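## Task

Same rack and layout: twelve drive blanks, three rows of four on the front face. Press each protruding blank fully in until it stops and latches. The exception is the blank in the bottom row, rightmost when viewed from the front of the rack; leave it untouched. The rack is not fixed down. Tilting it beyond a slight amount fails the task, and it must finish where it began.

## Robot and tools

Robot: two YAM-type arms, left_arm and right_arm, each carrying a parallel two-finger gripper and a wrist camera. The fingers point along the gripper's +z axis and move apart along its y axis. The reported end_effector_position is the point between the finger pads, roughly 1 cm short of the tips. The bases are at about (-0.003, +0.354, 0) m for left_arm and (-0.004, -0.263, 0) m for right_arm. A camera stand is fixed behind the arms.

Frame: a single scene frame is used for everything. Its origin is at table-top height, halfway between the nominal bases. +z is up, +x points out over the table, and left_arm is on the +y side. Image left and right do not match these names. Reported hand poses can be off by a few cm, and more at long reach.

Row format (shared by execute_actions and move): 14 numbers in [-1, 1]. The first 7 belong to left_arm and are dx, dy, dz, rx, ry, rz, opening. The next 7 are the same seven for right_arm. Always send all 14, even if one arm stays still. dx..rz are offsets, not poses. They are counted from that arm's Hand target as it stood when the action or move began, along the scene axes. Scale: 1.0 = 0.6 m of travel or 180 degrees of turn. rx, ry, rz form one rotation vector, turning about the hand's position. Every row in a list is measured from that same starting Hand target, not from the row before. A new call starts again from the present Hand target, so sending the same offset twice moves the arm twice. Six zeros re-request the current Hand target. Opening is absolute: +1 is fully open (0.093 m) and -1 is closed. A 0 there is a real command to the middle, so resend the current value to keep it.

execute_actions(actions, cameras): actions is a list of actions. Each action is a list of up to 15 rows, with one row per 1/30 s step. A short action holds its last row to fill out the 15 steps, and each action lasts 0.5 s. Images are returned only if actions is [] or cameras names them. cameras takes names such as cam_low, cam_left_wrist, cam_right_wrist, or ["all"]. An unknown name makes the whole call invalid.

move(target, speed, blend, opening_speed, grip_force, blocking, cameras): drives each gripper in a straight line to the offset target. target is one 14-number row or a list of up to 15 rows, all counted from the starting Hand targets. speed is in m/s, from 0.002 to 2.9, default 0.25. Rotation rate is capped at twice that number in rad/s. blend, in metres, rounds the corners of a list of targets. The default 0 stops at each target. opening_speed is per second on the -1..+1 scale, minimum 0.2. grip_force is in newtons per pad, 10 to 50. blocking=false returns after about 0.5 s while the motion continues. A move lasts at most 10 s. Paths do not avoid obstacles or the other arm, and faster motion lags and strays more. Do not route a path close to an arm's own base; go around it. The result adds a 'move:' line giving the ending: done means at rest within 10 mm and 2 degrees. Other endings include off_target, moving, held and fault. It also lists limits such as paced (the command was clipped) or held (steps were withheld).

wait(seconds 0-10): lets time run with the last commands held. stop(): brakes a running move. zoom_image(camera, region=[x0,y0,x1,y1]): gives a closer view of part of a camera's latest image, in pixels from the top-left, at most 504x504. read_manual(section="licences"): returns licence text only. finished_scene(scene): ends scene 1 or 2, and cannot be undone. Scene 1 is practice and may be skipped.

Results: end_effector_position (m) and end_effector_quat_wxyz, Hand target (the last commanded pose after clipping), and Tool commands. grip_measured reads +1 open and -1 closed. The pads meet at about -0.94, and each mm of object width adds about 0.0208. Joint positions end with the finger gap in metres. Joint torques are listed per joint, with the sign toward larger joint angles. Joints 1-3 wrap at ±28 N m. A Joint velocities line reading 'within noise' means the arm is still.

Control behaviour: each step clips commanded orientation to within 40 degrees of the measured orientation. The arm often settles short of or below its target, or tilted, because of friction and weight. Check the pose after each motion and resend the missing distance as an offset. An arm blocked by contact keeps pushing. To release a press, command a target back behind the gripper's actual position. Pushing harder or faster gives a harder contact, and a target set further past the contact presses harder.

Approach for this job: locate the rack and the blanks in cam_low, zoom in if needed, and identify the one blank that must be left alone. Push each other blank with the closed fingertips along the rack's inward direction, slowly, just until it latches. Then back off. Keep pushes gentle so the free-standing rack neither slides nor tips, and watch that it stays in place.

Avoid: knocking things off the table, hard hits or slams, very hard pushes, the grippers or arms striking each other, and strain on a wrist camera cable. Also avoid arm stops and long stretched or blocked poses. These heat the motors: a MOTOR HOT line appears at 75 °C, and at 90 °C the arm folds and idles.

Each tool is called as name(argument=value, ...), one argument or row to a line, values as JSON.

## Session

execute_actions(
  actions=[],
)

zoom_image(
  camera="cam_low",
  region=[180, 0, 310, 100],
)

Scene clock: 0.00 s.
left_arm: end_effector_position=(+0.3816, +0.3489, +0.0695) grip_measured=+1.000 end_effector_quat_wxyz=(+0.545, -0.014, +0.828, +0.130) | right_arm: end_effector_position=(+0.3795, -0.2436, +0.0757) grip_measured=+1.000 end_effector_quat_wxyz=(+0.549, -0.039, +0.834, +0.042)
Joint positions: left_arm=[-0.194 1.637 0.376 0.844 -0.404 0.044 0.093] | right_arm=[-0.025 1.558 0.363 0.787 -0.11 -0.017 0.093]
Joint velocities: within noise
Joint torques (N m): no reading
Heat: left arm: 29 °C; right arm: 32 °C.
Hand target: left_arm +0.3828, +0.3486, +0.0717; +0.547, -0.014, +0.827, +0.129 | right_arm +0.3839, -0.2435, +0.0854; +0.561, -0.039, +0.826, +0.041
Tool commands: left_gripper/opening=+1.0 right_gripper/opening=+1.0
camera_calibration:
cam_left_wrist: T_world_to_cam=[[0.193905, -0.961533, -0.194566, 0.276814], [-0.745746, -0.0156144, -0.666047, 0.372749], [0.637388, 0.274246, -0.720087, -0.20448], [0, 0, 0, 1]] pos_world=[0.354634, 0.328064, 0.154884]
cam_right_wrist: T_world_to_cam=[[0.119501, -0.992834, 0.00100977, -0.289542], [-0.733219, -0.0889383, -0.674152, 0.347573], [0.66941, 0.0798213, -0.738592, -0.0947217], [0, 0, 0, 1]] pos_world=[0.352855, -0.248994, 0.164648]

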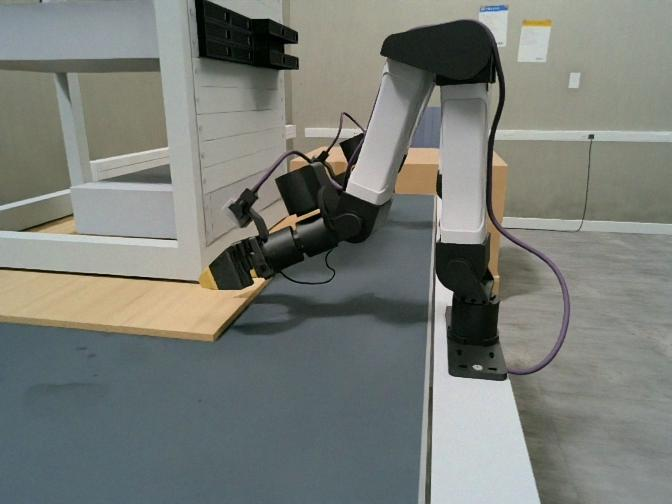

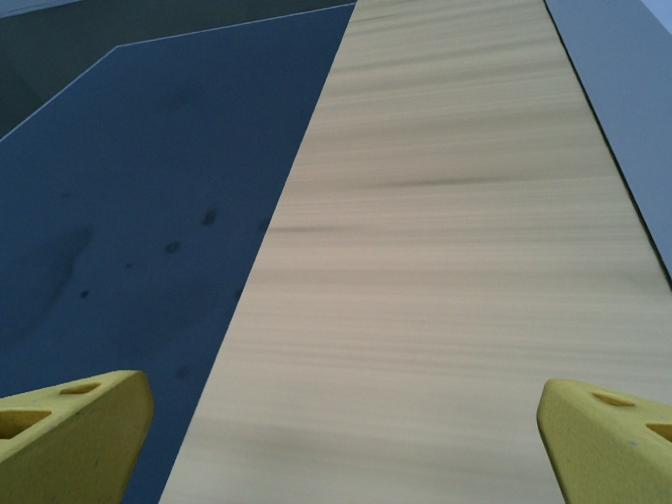

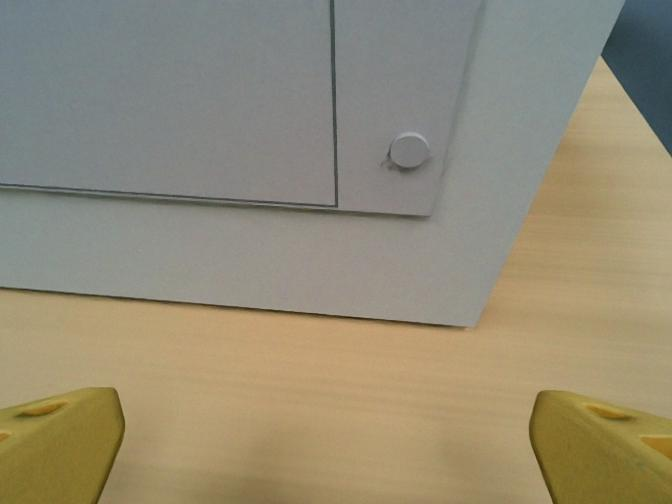

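Scaled by 3.877 from the camera's 672x504 image, which has a finer 960x720 frame.

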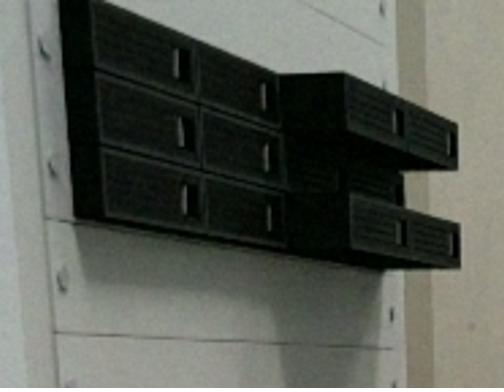

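move(
  target=[0,0,0,0,0,0,1,-0.14,0.189,0.758,-0.001,-0.126,-0.036,-1],
  cameras=["all"],
)

zoom_image(
  camera="cam_right_wrist",
  region=[0, 180, 504, 500],
)

Scene clock: 7.43 s.
left_arm: end_effector_position=(+0.3816, +0.3489, +0.0695) grip_measured=+1.000 end_effector_quat_wxyz=(+0.545, -0.014, +0.828, +0.130) | right_arm: end_effector_position=(+0.3034, -0.1276, +0.5279) grip_measured=-0.987 end_effector_quat_wxyz=(+0.706, -0.008, +0.708, -0.003)
Joint positions: left_arm=[-0.194 1.637 0.376 0.844 -0.404 0.044 0.093] | right_arm=[0.74 1.224 1.706 -0.485 0.762 -0.014 0]
Joint torques (N m): left_arm=[-0.05 -6.08 5.42 1.77 -0.13 -0.05] | right_arm=[0.62 -2.21 8.42 2.14 0.08 -0.03]
Heat: left arm: 31 °C; right arm: 33 °C.
Hand target: left_arm +0.3828, +0.3486, +0.0717; +0.547, -0.014, +0.827, +0.129 | right_arm +0.2998, -0.1303, +0.5403; +0.714, -0.001, +0.700, +0.000
Off the commanded pose: left_arm 0.002 m, 0 deg | right_arm 0.013 m, 2 deg.
move: off_target (right_arm)
camera_calibration:
cam_left_wrist: T_world_to_cam=[[0.193905, -0.961533, -0.194566, 0.276814], [-0.745746, -0.0156144, -0.666047, 0.372749], [0.637388, 0.274246, -0.720087, -0.20448], [0, 0, 0, 1]] pos_world=[0.354634, 0.328064, 0.154884]
cam_right_wrist: T_world_to_cam=[[0.00356429, -0.998942, 0.0458566, -0.154941], [-0.414384, -0.0432098, -0.909076, 0.639994], [0.910095, -0.015762, -0.4141, 0.0244341], [0, 0, 0, 1]] pos_world=[0.243518, -0.126737, 0.599027]

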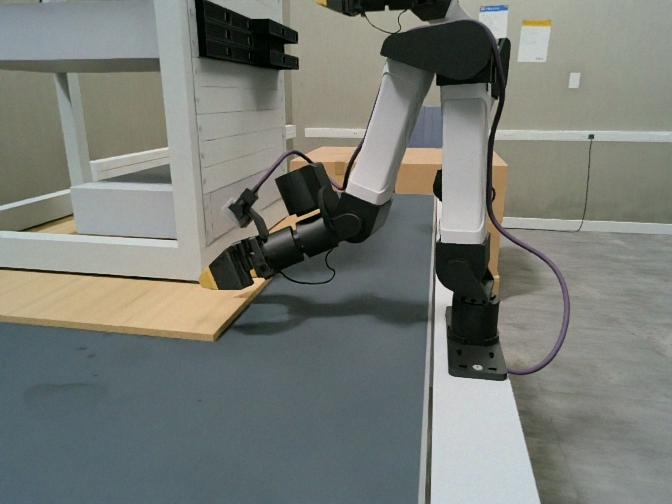

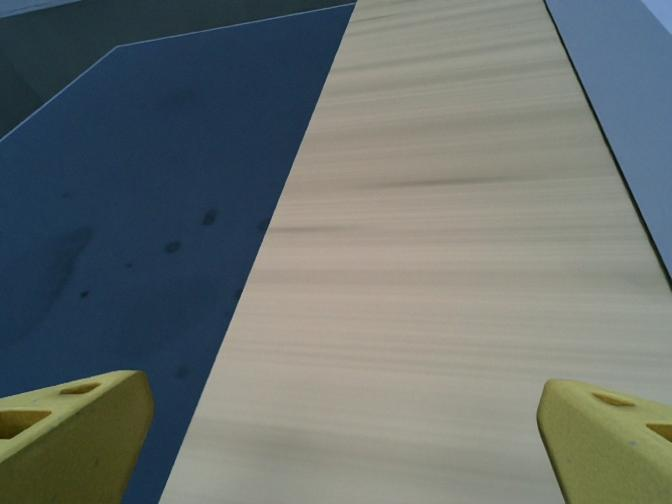

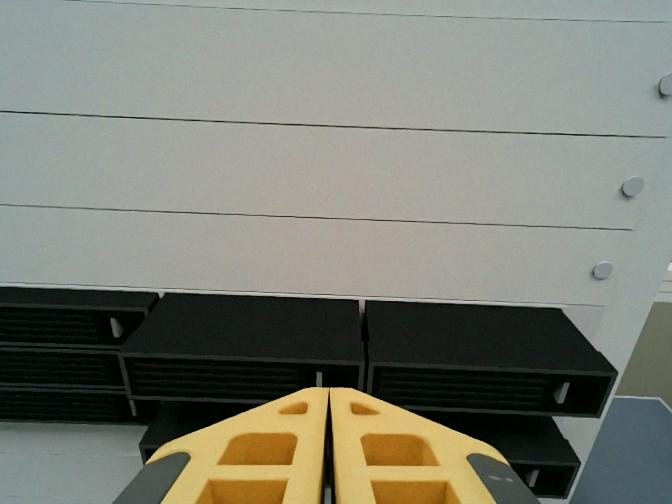

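Scaled by 1.000.

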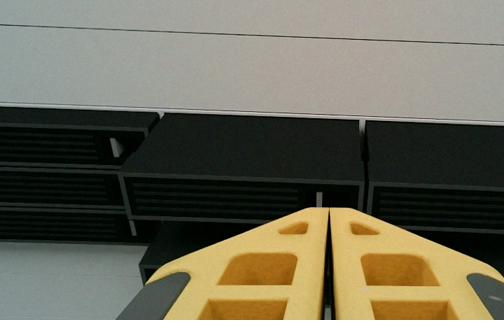

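move(
  target=[0,0,0,0,0,0,1,0.065,0.059,-0.094,0,0,0,-1],
  cameras=["cam_right_wrist"],
)

Scene clock: 13.10 s.
left_arm: end_effector_position=(+0.3816, +0.3489, +0.0695) grip_measured=+1.000 end_effector_quat_wxyz=(+0.545, -0.014, +0.828, +0.130) | right_arm: end_effector_position=(+0.3400, -0.0924, +0.4782) grip_measured=-0.987 end_effector_quat_wxyz=(+0.706, -0.008, +0.708, -0.004)
Joint positions: left_arm=[-0.194 1.637 0.376 0.844 -0.404 0.044 0.093] | right_arm=[0.74 1.282 1.505 -0.228 0.763 -0.014 0]
Joint torques (N m): left_arm=[-0.08 -6.06 5.45 1.77 -0.13 -0.05] | right_arm=[-0.06 -4.29 5.64 2.45 0.01 -0.02]
Heat: left arm: 32 °C; right arm: 34 °C.
Hand target: left_arm +0.3828, +0.3486, +0.0717; +0.547, -0.014, +0.827, +0.129 | right_arm +0.3389, -0.0949, +0.4839; +0.714, -0.001, +0.700, +0.000
Off the commanded pose: left_arm 0.002 m, 0 deg | right_arm 0.006 m, 2 deg.
move: done
camera_calibration:
cam_right_wrist: T_world_to_cam=[[0.00246841, -0.998884, 0.0471578, -0.118037], [-0.415665, -0.0439158, -0.908457, 0.611586], [0.909514, -0.0173594, -0.41531, -0.02827], [0, 0, 0, 1]] pos_world=[0.280219, -0.0915382, 0.549425]
Images, in order (width x height): cam_right_wrist 672x504.

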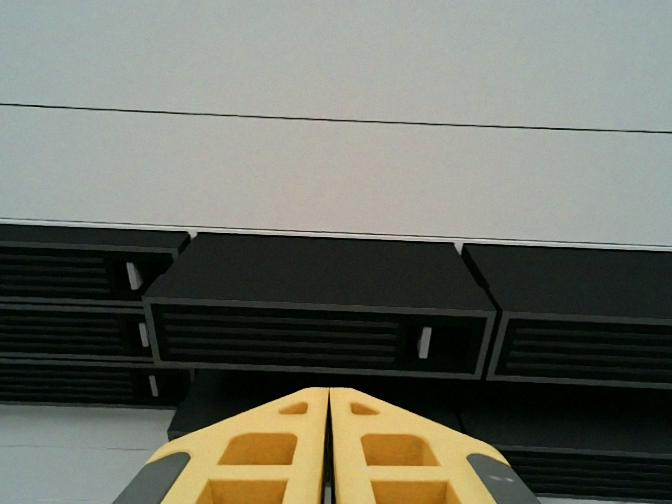

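move(
  target=[0,0,0,0,0,0,1,0.13,0.0,-0.003,0,0,0,-1],
  speed=0.06,
  cameras=["cam_right_wrist","cam_low"],
)

zoom_image(
  camera="cam_low",
  region=[180, 0, 340, 120],
)

Scene clock: 19.50 s.
left_arm: end_effector_position=(+0.3816, +0.3489, +0.0695) grip_measured=+1.000 end_effector_quat_wxyz=(+0.545, -0.014, +0.828, +0.130) | right_arm: end_effector_position=(+0.4111, -0.0949, +0.4617) grip_measured=-0.987 end_effector_quat_wxyz=(+0.696, -0.010, +0.718, -0.015)
Joint positions: left_arm=[-0.194 1.637 0.376 0.844 -0.404 0.044 0.093] | right_arm=[0.573 1.463 1.605 -0.18 0.609 -0.014 0]
Joint torques (N m): left_arm=[-0.1 -6.06 5.44 1.76 -0.13 -0.05] | right_arm=[-0.99 -3.88 10.28 2.64 -0.2 0.02]
Heat: left arm: 33 °C; right arm: 34 °C.
Hand target: left_arm +0.3828, +0.3486, +0.0717; +0.547, -0.014, +0.827, +0.129 | right_arm +0.4168, -0.0948, +0.4822; +0.714, -0.001, +0.700, +0.000
Off the commanded pose: left_arm 0.002 m, 0 deg | right_arm 0.021 m, 4 deg.
move: off_target (right_arm)
camera_calibration:
cam_right_wrist: T_world_to_cam=[[-0.00853879, -0.997795, 0.0658156, -0.123804], [-0.441647, -0.0552875, -0.895484, 0.629601], [0.897148, -0.0367136, -0.440201, -0.085073], [0, 0, 0, 1]] pos_world=[0.353327, -0.0918454, 0.534496]
Images, in order (width x height): cam_low 672x504, cam_right_wrist 672x504.

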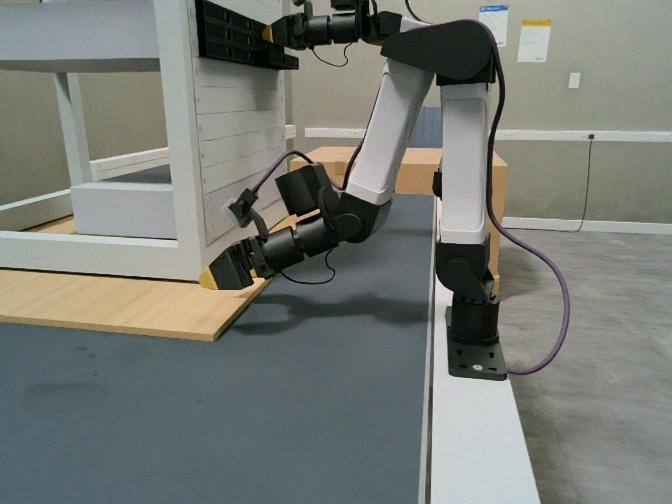

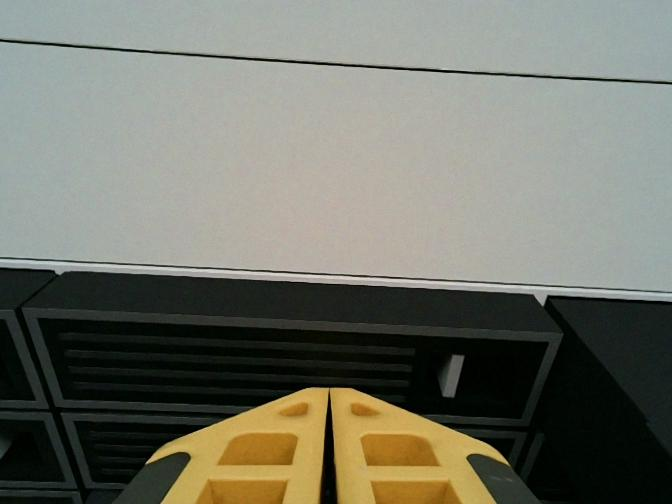

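Scaled by 3.150 from the camera's 672x504 image, which has a finer 960x720 frame.

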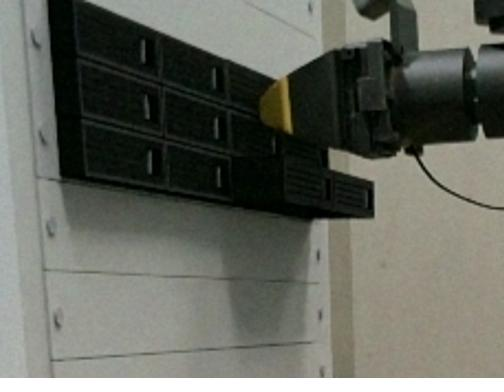

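move(
  target=[
    [0,0,0,0,0,0,1,-0.06,0.01,0.02,0,0,0,-1],
    [0,0,0,0,0,0,1,0.08,0.01,0.022,0,-0.01,0,-1],
  ],
  speed=0.06,
  cameras=["cam_right_wrist","cam_low"],
)

zoom_image(
  camera="cam_low",
  region=[180, 0, 340, 120],
)

Scene clock: 25.03 s.
left_arm: end_effector_position=(+0.3816, +0.3489, +0.0695) grip_measured=+1.000 end_effector_quat_wxyz=(+0.545, -0.014, +0.828, +0.130) | right_arm: end_effector_position=(+0.4156, -0.0884, +0.4731) grip_measured=-0.987 end_effector_quat_wxyz=(+0.680, -0.036, +0.732, -0.016)
Joint positions: left_arm=[-0.194 1.637 0.376 0.844 -0.404 0.044 0.093] | right_arm=[0.566 1.518 1.752 -0.322 0.567 -0.024 0]
Joint torques (N m): left_arm=[-0.1 -6.06 5.41 1.76 -0.12 -0.06] | right_arm=[-5.46 1.89 9.59 4.53 -0.46 -0.05]
Heat: left arm: 34 °C; right arm: 37 °C.
Hand target: left_arm +0.3828, +0.3486, +0.0717; +0.547, -0.014, +0.827, +0.129 | right_arm +0.4648, -0.0888, +0.4953; +0.725, -0.001, +0.689, +0.000
Off the commanded pose: left_arm 0.002 m, 0 deg | right_arm 0.054 m, 8 deg.
move: off_target (right_arm)
camera_calibration:
cam_right_wrist: T_world_to_cam=[[0.0304064, -0.994416, 0.101053, -0.150583], [-0.476571, -0.103292, -0.873047, 0.641881], [0.87861, -0.0216128, -0.477051, -0.0573425], [0, 0, 0, 1]] pos_world=[0.360862, -0.0846806, 0.548254]
Images, in order (width x height): cam_low 672x504, cam_right_wrist 672x504.

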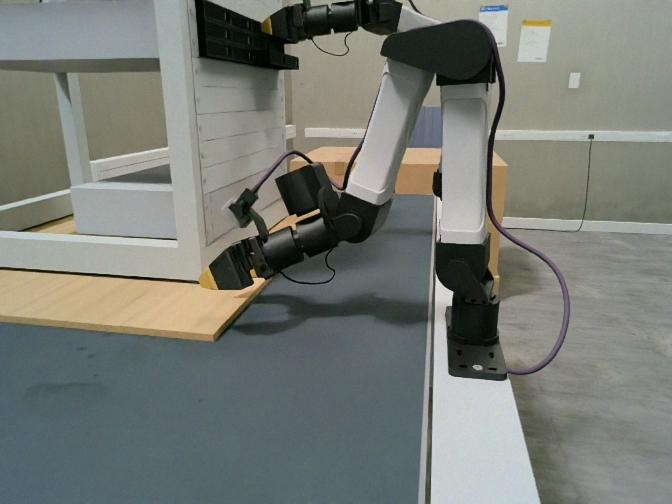

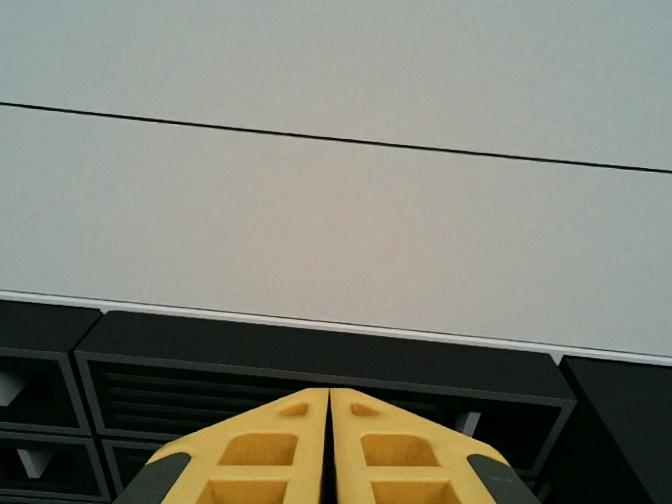

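Scaled by 3.150 from the camera's 672x504 image, which has a finer 960x720 frame.

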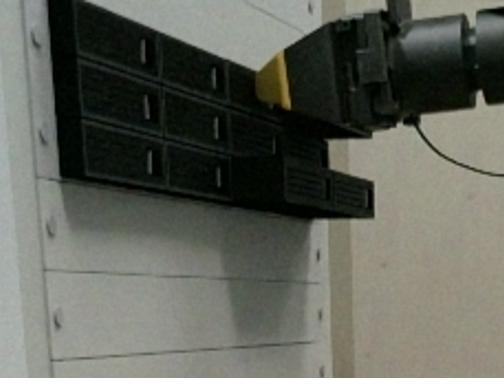

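move(
  target=[
    [0,0,0,0,0,0,1,-0.2,0,0,0,0.01,0,-1],
    [0,0,0,0,0,0,1,-0.2,-0.188,-0.015,0,0.01,0,-1],
  ],
  speed=0.12,
  cameras=["cam_right_wrist","cam_low"],
)

Scene clock: 30.43 s.
left_arm: end_effector_position=(+0.3816, +0.3489, +0.0695) grip_measured=+1.000 end_effector_quat_wxyz=(+0.545, -0.014, +0.828, +0.130) | right_arm: end_effector_position=(+0.3474, -0.2006, +0.4872) grip_measured=-0.987 end_effector_quat_wxyz=(+0.713, -0.004, +0.701, -0.007)
Joint positions: left_arm=[-0.194 1.637 0.376 0.844 -0.404 0.044 0.093] | right_arm=[0.305 1.12 1.431 -0.294 0.338 -0.021 0]
Joint torques (N m): left_arm=[-0.1 -6.08 5.42 1.76 -0.14 -0.05] | right_arm=[-0.35 -3.38 4.94 2.37 -0.15 0.18]
Heat: left arm: 35 °C; right arm: 40 °C.
Hand target: left_arm +0.3828, +0.3486, +0.0717; +0.547, -0.014, +0.827, +0.129 | right_arm +0.3449, -0.2016, +0.4862; +0.714, -0.001, +0.700, +0.000
Off the commanded pose: left_arm 0.002 m, 0 deg | right_arm 0.003 m, 1 deg.
move: done
camera_calibration:
cam_right_wrist: T_world_to_cam=[[-0.00876317, -0.998955, 0.0448457, -0.221523], [-0.398092, -0.0376551, -0.916572, 0.617101], [0.917304, -0.0258848, -0.397346, -0.0463115], [0, 0, 0, 1]] pos_world=[0.286203, -0.199253, 0.55715]
Images, in order (width x height): cam_low 672x504, cam_right_wrist 672x504.

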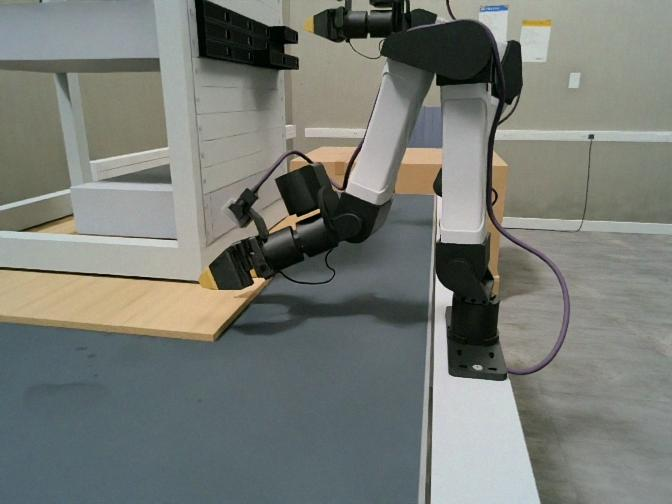

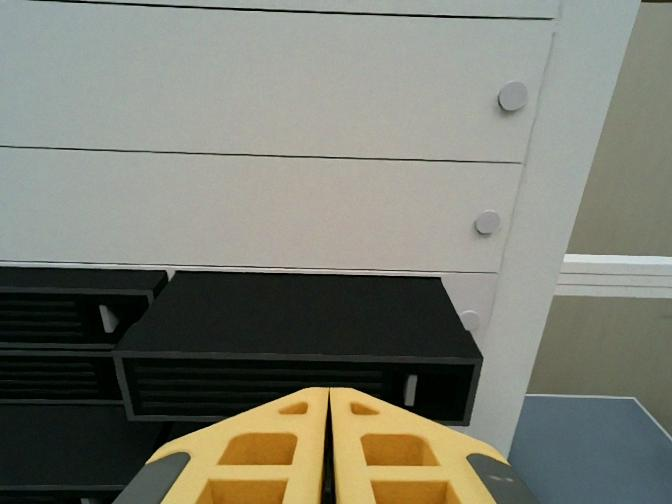

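move(
  target=[
    [0,0,0,0,0,0,1,0.03,0.012,0.0,0,0,0,-1],
    [0,0,0,0,0,0,1,0.14,0.012,0.017,0,-0.01,0,-1],
  ],
  speed=0.06,
  blend=0.02,
  cameras=["cam_right_wrist","cam_low"],
)

zoom_image(
  camera="cam_low",
  region=[180, 0, 340, 120],
)

Scene clock: 34.77 s.
left_arm: end_effector_position=(+0.3816, +0.3489, +0.0695) grip_measured=+1.000 end_effector_quat_wxyz=(+0.545, -0.014, +0.828, +0.130) | right_arm: end_effector_position=(+0.4103, -0.1946, +0.4681) grip_measured=-0.987 end_effector_quat_wxyz=(+0.688, -0.012, +0.726, -0.013)
Joint positions: left_arm=[-0.194 1.637 0.376 0.844 -0.404 0.044 0.093] | right_arm=[0.244 1.325 1.543 -0.273 0.274 -0.021 0]
Joint torques (N m): left_arm=[-0.09 -6.09 5.41 1.76 -0.13 -0.06] | right_arm=[-1.44 -0.36 10 3.63 -0.27 0.09]
Heat: left arm: 35 °C; right arm: 40 °C.
Hand target: left_arm +0.3828, +0.3486, +0.0717; +0.547, -0.014, +0.827, +0.129 | right_arm +0.4288, -0.1943, +0.4966; +0.725, -0.001, +0.689, +0.000
Off the commanded pose: left_arm 0.002 m, 0 deg | right_arm 0.034 m, 6 deg.
move: off_target (right_arm); blend cut to 0.0097 m at target 1
camera_calibration:
cam_right_wrist: T_world_to_cam=[[-0.00100412, -0.997846, 0.0655964, -0.226733], [-0.460592, -0.0577627, -0.885731, 0.632242], [0.887612, -0.0311025, -0.459541, -0.0711606], [0, 0, 0, 1]] pos_world=[0.35414, -0.191937, 0.542167]
Images, in order (width x height): cam_low 672x504, cam_right_wrist 672x504.

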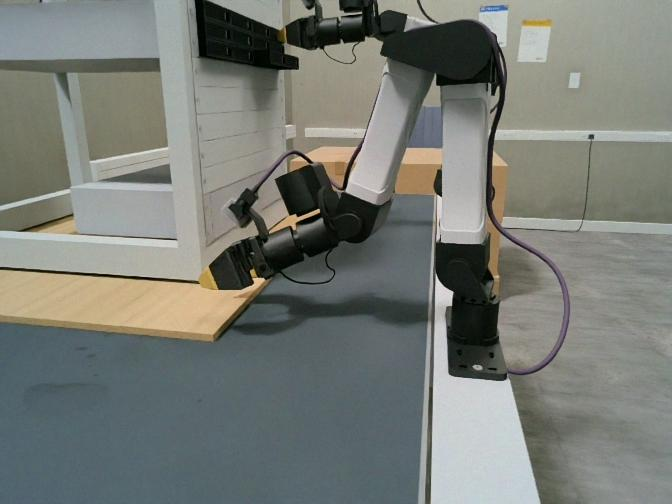

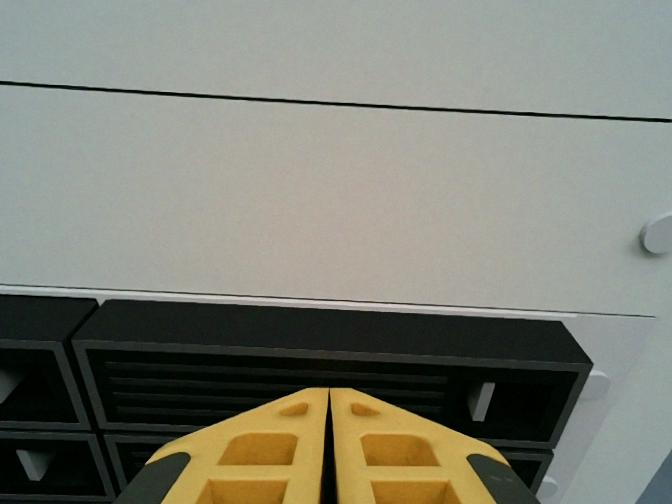

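Scaled by 3.150 from the camera's 672x504 image, which has a finer 960x720 frame.

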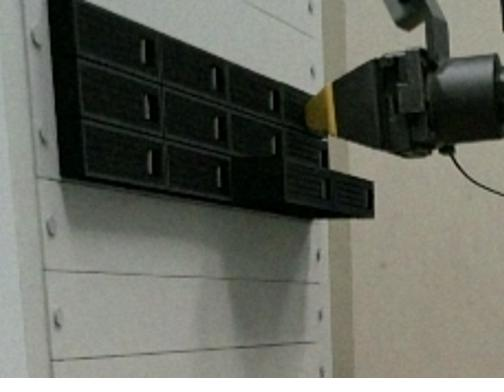

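move(
  target=[0,0,0,0,0,0,1,0.05,0,0.01,0,0,0,-1],
  speed=0.06,
  cameras=["cam_right_wrist"],
)

Scene clock: 37.63 s.
left_arm: end_effector_position=(+0.3816, +0.3489, +0.0695) grip_measured=+1.000 end_effector_quat_wxyz=(+0.545, -0.014, +0.828, +0.130) | right_arm: end_effector_position=(+0.4136, -0.1944, +0.4669) grip_measured=-0.987 end_effector_quat_wxyz=(+0.664, -0.025, +0.747, -0.011)
Joint positions: left_arm=[-0.194 1.637 0.376 0.844 -0.404 0.044 0.093] | right_arm=[0.229 1.365 1.638 -0.395 0.239 -0.021 0]
Joint torques (N m): left_arm=[-0.1 -6.11 5.44 1.76 -0.13 -0.06] | right_arm=[-2.21 2.89 9.59 4.8 -0.11 0.11]
Heat: left arm: 35 °C; right arm: 43 °C.
Hand target: left_arm +0.3828, +0.3486, +0.0717; +0.547, -0.014, +0.827, +0.129 | right_arm +0.4589, -0.1944, +0.5025; +0.725, -0.001, +0.689, +0.000
Off the commanded pose: left_arm 0.002 m, 0 deg | right_arm 0.058 m, 10 deg.
move: off_target (right_arm)
camera_calibration:
cam_right_wrist: T_world_to_cam=[[0.0229258, -0.996591, 0.0792575, -0.242506], [-0.515636, -0.0797071, -0.853092, 0.635985], [0.856501, -0.0213102, -0.515706, -0.0337183], [0, 0, 0, 1]] pos_world=[0.362376, -0.191705, 0.544385]
Images, in order (width x height): cam_right_wrist 672x504.

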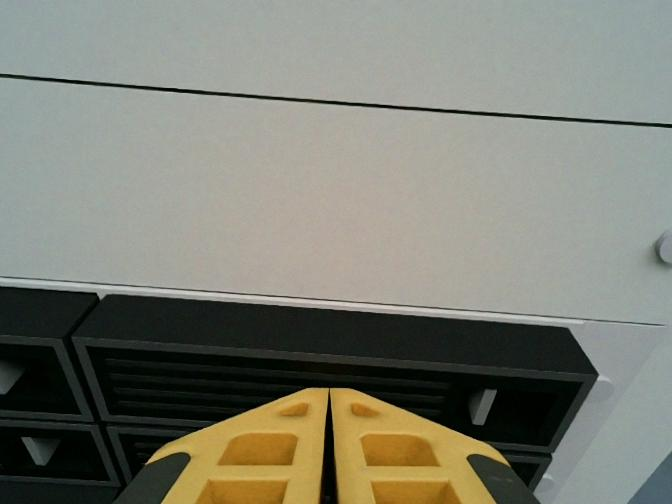

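move(
  target=[
    [0,0,0,0,0,0,1,-0.21,0,-0.02,0,0,0,-1],
    [0,0,0,0,0,0,1,-0.21,0.182,-0.125,0,0,0,-1],
  ],
  speed=0.12,
  cameras=["cam_right_wrist","cam_low"],
)

zoom_image(
  camera="cam_low",
  region=[180, 0, 340, 120],
)

Scene clock: 43.83 s.
left_arm: end_effector_position=(+0.3816, +0.3489, +0.0695) grip_measured=+1.000 end_effector_quat_wxyz=(+0.545, -0.014, +0.828, +0.130) | right_arm: end_effector_position=(+0.3328, -0.0857, +0.4271) grip_measured=-0.987 end_effector_quat_wxyz=(+0.720, -0.006, +0.694, -0.001)
Joint positions: left_arm=[-0.194 1.637 0.376 0.844 -0.404 0.044 0.093] | right_arm=[0.778 1.201 1.189 0.066 0.799 -0.048 0]
Joint torques (N m): left_arm=[-0.08 -6.06 5.46 1.77 -0.13 -0.05] | right_arm=[0.43 -3.33 5.7 2.46 0.04 -0.02]
Heat: left arm: 36 °C; right arm: 45 °C.
Hand target: left_arm +0.3828, +0.3486, +0.0717; +0.547, -0.014, +0.827, +0.129 | right_arm +0.3329, -0.0852, +0.4275; +0.725, -0.001, +0.689, +0.000
Off the commanded pose: left_arm 0.002 m, 0 deg | right_arm 0.001 m, 1 deg.
move: done
camera_calibration:
cam_right_wrist: T_world_to_cam=[[0.00274515, -0.999246, 0.0387297, -0.105423], [-0.377695, -0.0368972, -0.925195, 0.557677], [0.925926, -0.0120882, -0.377511, -0.0640176], [0, 0, 0, 1]] pos_world=[0.270197, -0.0855403, 0.495876]
Images, in order (width x height): cam_low 672x504, cam_right_wrist 672x504.

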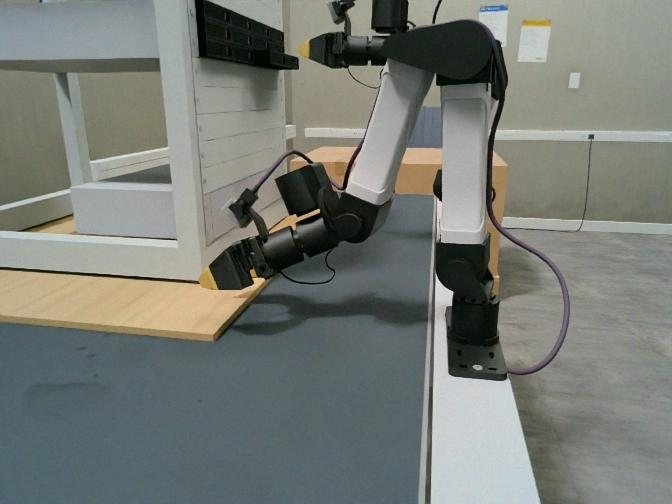

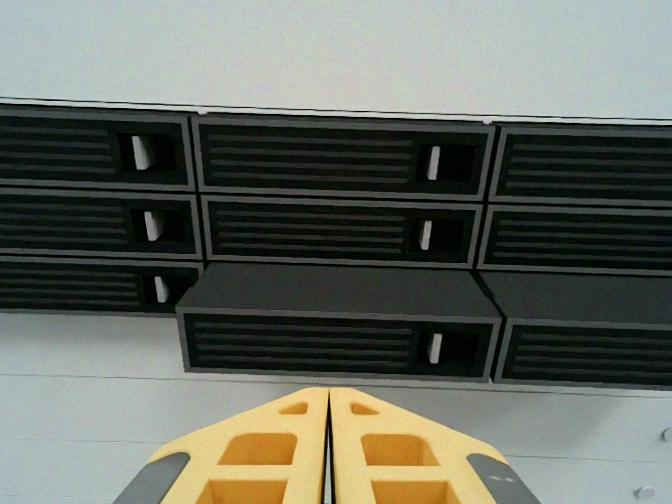

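Scaled by 3.150 from the camera's 672x504 image, which has a finer 960x720 frame.

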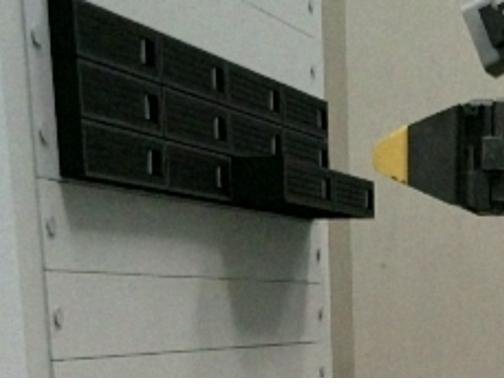

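move(
  target=[
    [0,0,0,0,0,0,1,0.03,0.004,-0.008,0,0,0,-1],
    [0,0,0,0,0,0,1,0.15,0.005,0.013,0,0,0,-1],
  ],
  speed=0.06,
  blend=0.009,
  cameras=["cam_right_wrist","cam_low"],
)

zoom_image(
  camera="cam_low",
  region=[180, 0, 340, 120],
)

Scene clock: 49.87 s.
left_arm: end_effector_position=(+0.3816, +0.3489, +0.0695) grip_measured=+1.000 end_effector_quat_wxyz=(+0.545, -0.014, +0.828, +0.130) | right_arm: end_effector_position=(+0.4124, -0.0839, +0.4109) grip_measured=-0.987 end_effector_quat_wxyz=(+0.703, -0.015, +0.711, -0.024)
Joint positions: left_arm=[-0.194 1.637 0.376 0.844 -0.404 0.044 0.093] | right_arm=[0.603 1.435 1.349 0.072 0.644 -0.048 0]
Joint torques (N m): left_arm=[-0.08 -6.08 5.44 1.76 -0.13 -0.05] | right_arm=[-1.57 -3.37 11.38 2.75 -0.42 0.13]
Heat: left arm: 36 °C; right arm: 44 °C.
Hand target: left_arm +0.3828, +0.3486, +0.0717; +0.547, -0.014, +0.827, +0.129 | right_arm +0.4228, -0.0822, +0.4352; +0.725, -0.001, +0.689, +0.000
Off the commanded pose: left_arm 0.002 m, 0 deg | right_arm 0.027 m, 5 deg.
move: off_target (right_arm)
camera_calibration:
cam_right_wrist: T_world_to_cam=[[-0.0146859, -0.996195, 0.0859008, -0.115103], [-0.423553, -0.0716237, -0.903036, 0.579681], [0.905752, -0.0496454, -0.420889, -0.120761], [0, 0, 0, 1]] pos_world=[0.353215, -0.079141, 0.482532]
Images, in order (width x height): cam_low 672x504, cam_right_wrist 672x504.

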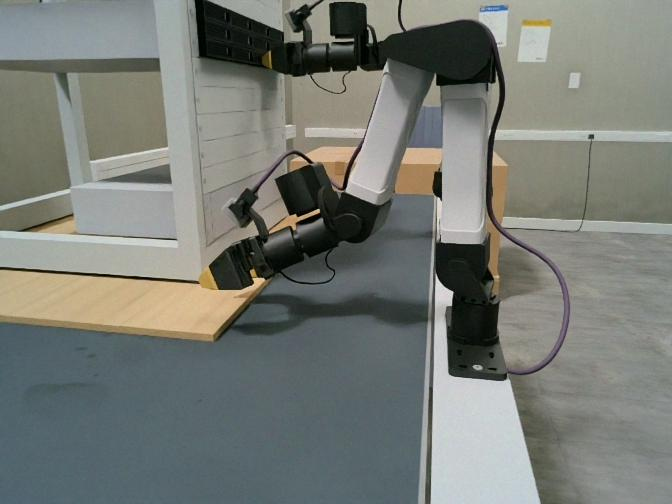

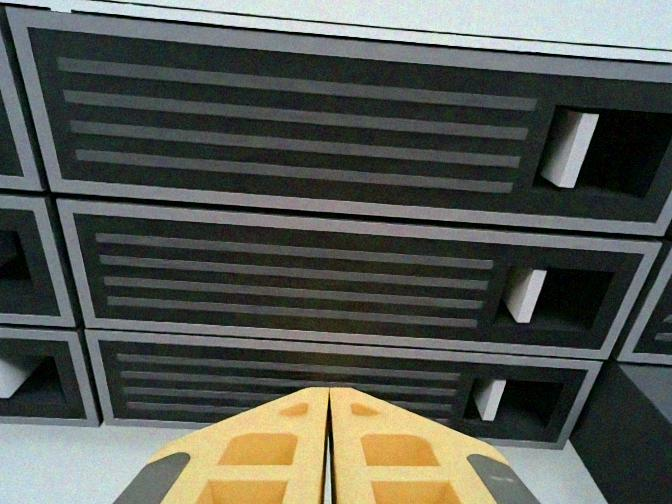

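Scaled by 3.150 from the camera's 672x504 image, which has a finer 960x720 frame.

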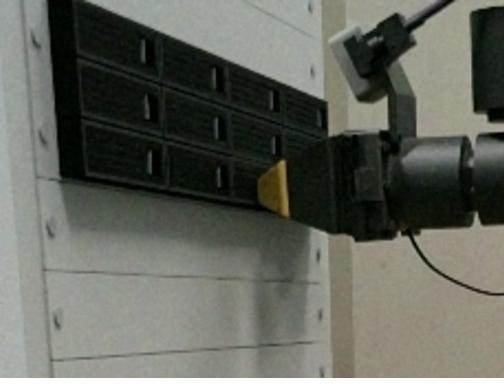

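Final press to confirm the latch, then retract.

move(
  target=[0,0,0,0,0,0,1,0.055,0.003,0.012,0,0,0,-1],
  speed=0.06,
  cameras=["cam_right_wrist"],
)

move(
  target=[0,0,0,0,0,0,1,-0.22,0.003,0,0,0,0,-1],
  speed=0.12,
  cameras=["cam_right_wrist","cam_low"],
)

zoom_image(
  camera="cam_low",
  region=[180, 0, 340, 120],
)

Scene clock: 53.63 s.
left_arm: end_effector_position=(+0.3816, +0.3489, +0.0695) grip_measured=+1.000 end_effector_quat_wxyz=(+0.545, -0.014, +0.828, +0.130) | right_arm: end_effector_position=(+0.4157, -0.0828, +0.4094) grip_measured=-0.987 end_effector_quat_wxyz=(+0.676, -0.034, +0.735, -0.043)
Joint positions: left_arm=[-0.194 1.637 0.376 0.844 -0.404 0.044 0.093] | right_arm=[0.6 1.465 1.444 -0.082 0.644 -0.048 0]
Joint torques (N m): left_arm=[-0.09 -6.05 5.44 1.75 -0.12 -0.06] | right_arm=[-5.35 0.39 11.99 4.17 -0.9 0.14]
Heat: left arm: 36 °C; right arm: 45 °C.
Hand target: left_arm +0.3828, +0.3486, +0.0717; +0.547, -0.014, +0.827, +0.129 | right_arm +0.4558, -0.0803, +0.4425; +0.725, -0.001, +0.689, +0.000
Off the commanded pose: left_arm 0.002 m, 0 deg | right_arm 0.052 m, 10 deg.
move: off_target (right_arm)
camera_calibration:
cam_right_wrist: T_world_to_cam=[[-0.00960272, -0.990273, 0.138804, -0.137196], [-0.487408, -0.116569, -0.865359, 0.587132], [0.873122, -0.0759641, -0.481547, -0.0881824], [0, 0, 0, 1]] pos_world=[0.361849, -0.0741191, 0.484659]
Images, in order (width x height): cam_right_wrist 672x504.

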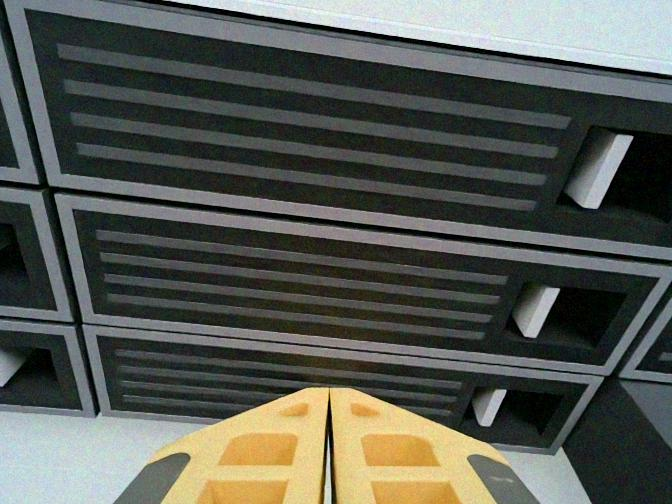

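Scene clock: 55.37 s.
left_arm: end_effector_position=(+0.3816, +0.3489, +0.0695) grip_measured=+1.000 end_effector_quat_wxyz=(+0.545, -0.014, +0.828, +0.130) | right_arm: end_effector_position=(+0.3279, -0.0747, +0.4379) grip_measured=-0.987 end_effector_quat_wxyz=(+0.718, -0.008, +0.696, -0.003)
Joint positions: left_arm=[-0.194 1.637 0.376 0.844 -0.404 0.044 0.093] | right_arm=[0.824 1.229 1.256 0.022 0.844 -0.053 0]
Joint torques (N m): left_arm=[-0.06 -6.08 5.42 1.76 -0.13 -0.06] | right_arm=[0.46 -4.97 5.5 2.33 0.09 -0.03]
Heat: left arm: 36 °C; right arm: 45 °C.
Hand target: left_arm +0.3828, +0.3486, +0.0717; +0.547, -0.014, +0.827, +0.129 | right_arm +0.3238, -0.0786, +0.4426; +0.725, -0.001, +0.689, +0.000
Off the commanded pose: left_arm 0.002 m, 0 deg | right_arm 0.007 m, 1 deg.
move: done
camera_calibration:
cam_right_wrist: T_world_to_cam=[[0.00331204, -0.998934, 0.0460429, -0.098074], [-0.382584, -0.043806, -0.922882, 0.56612], [0.923915, -0.0145587, -0.382321, -0.0525879], [0, 0, 0, 1]] pos_world=[0.2655, -0.0739356, 0.506872]
Images, in order (width x height): cam_low 672x504, cam_right_wrist 672x504.

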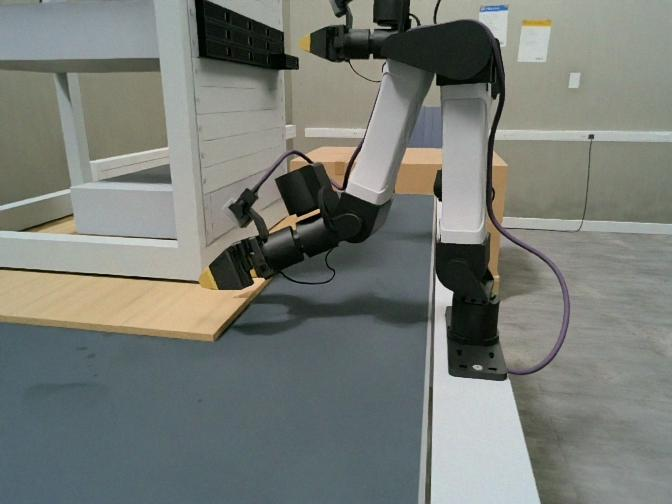

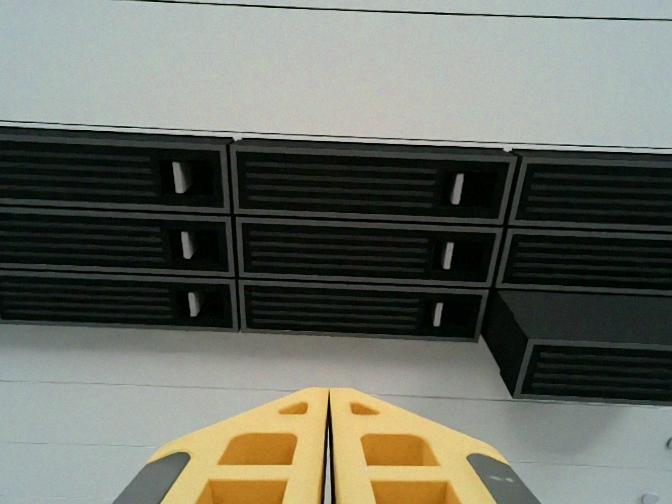

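Scaled by 3.150 from the camera's 672x504 image, which has a finer 960x720 frame.

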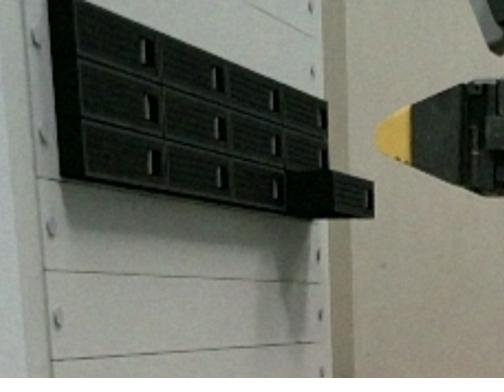

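finished_scene(
  scene=2,
)

The scene is finished: the task was done.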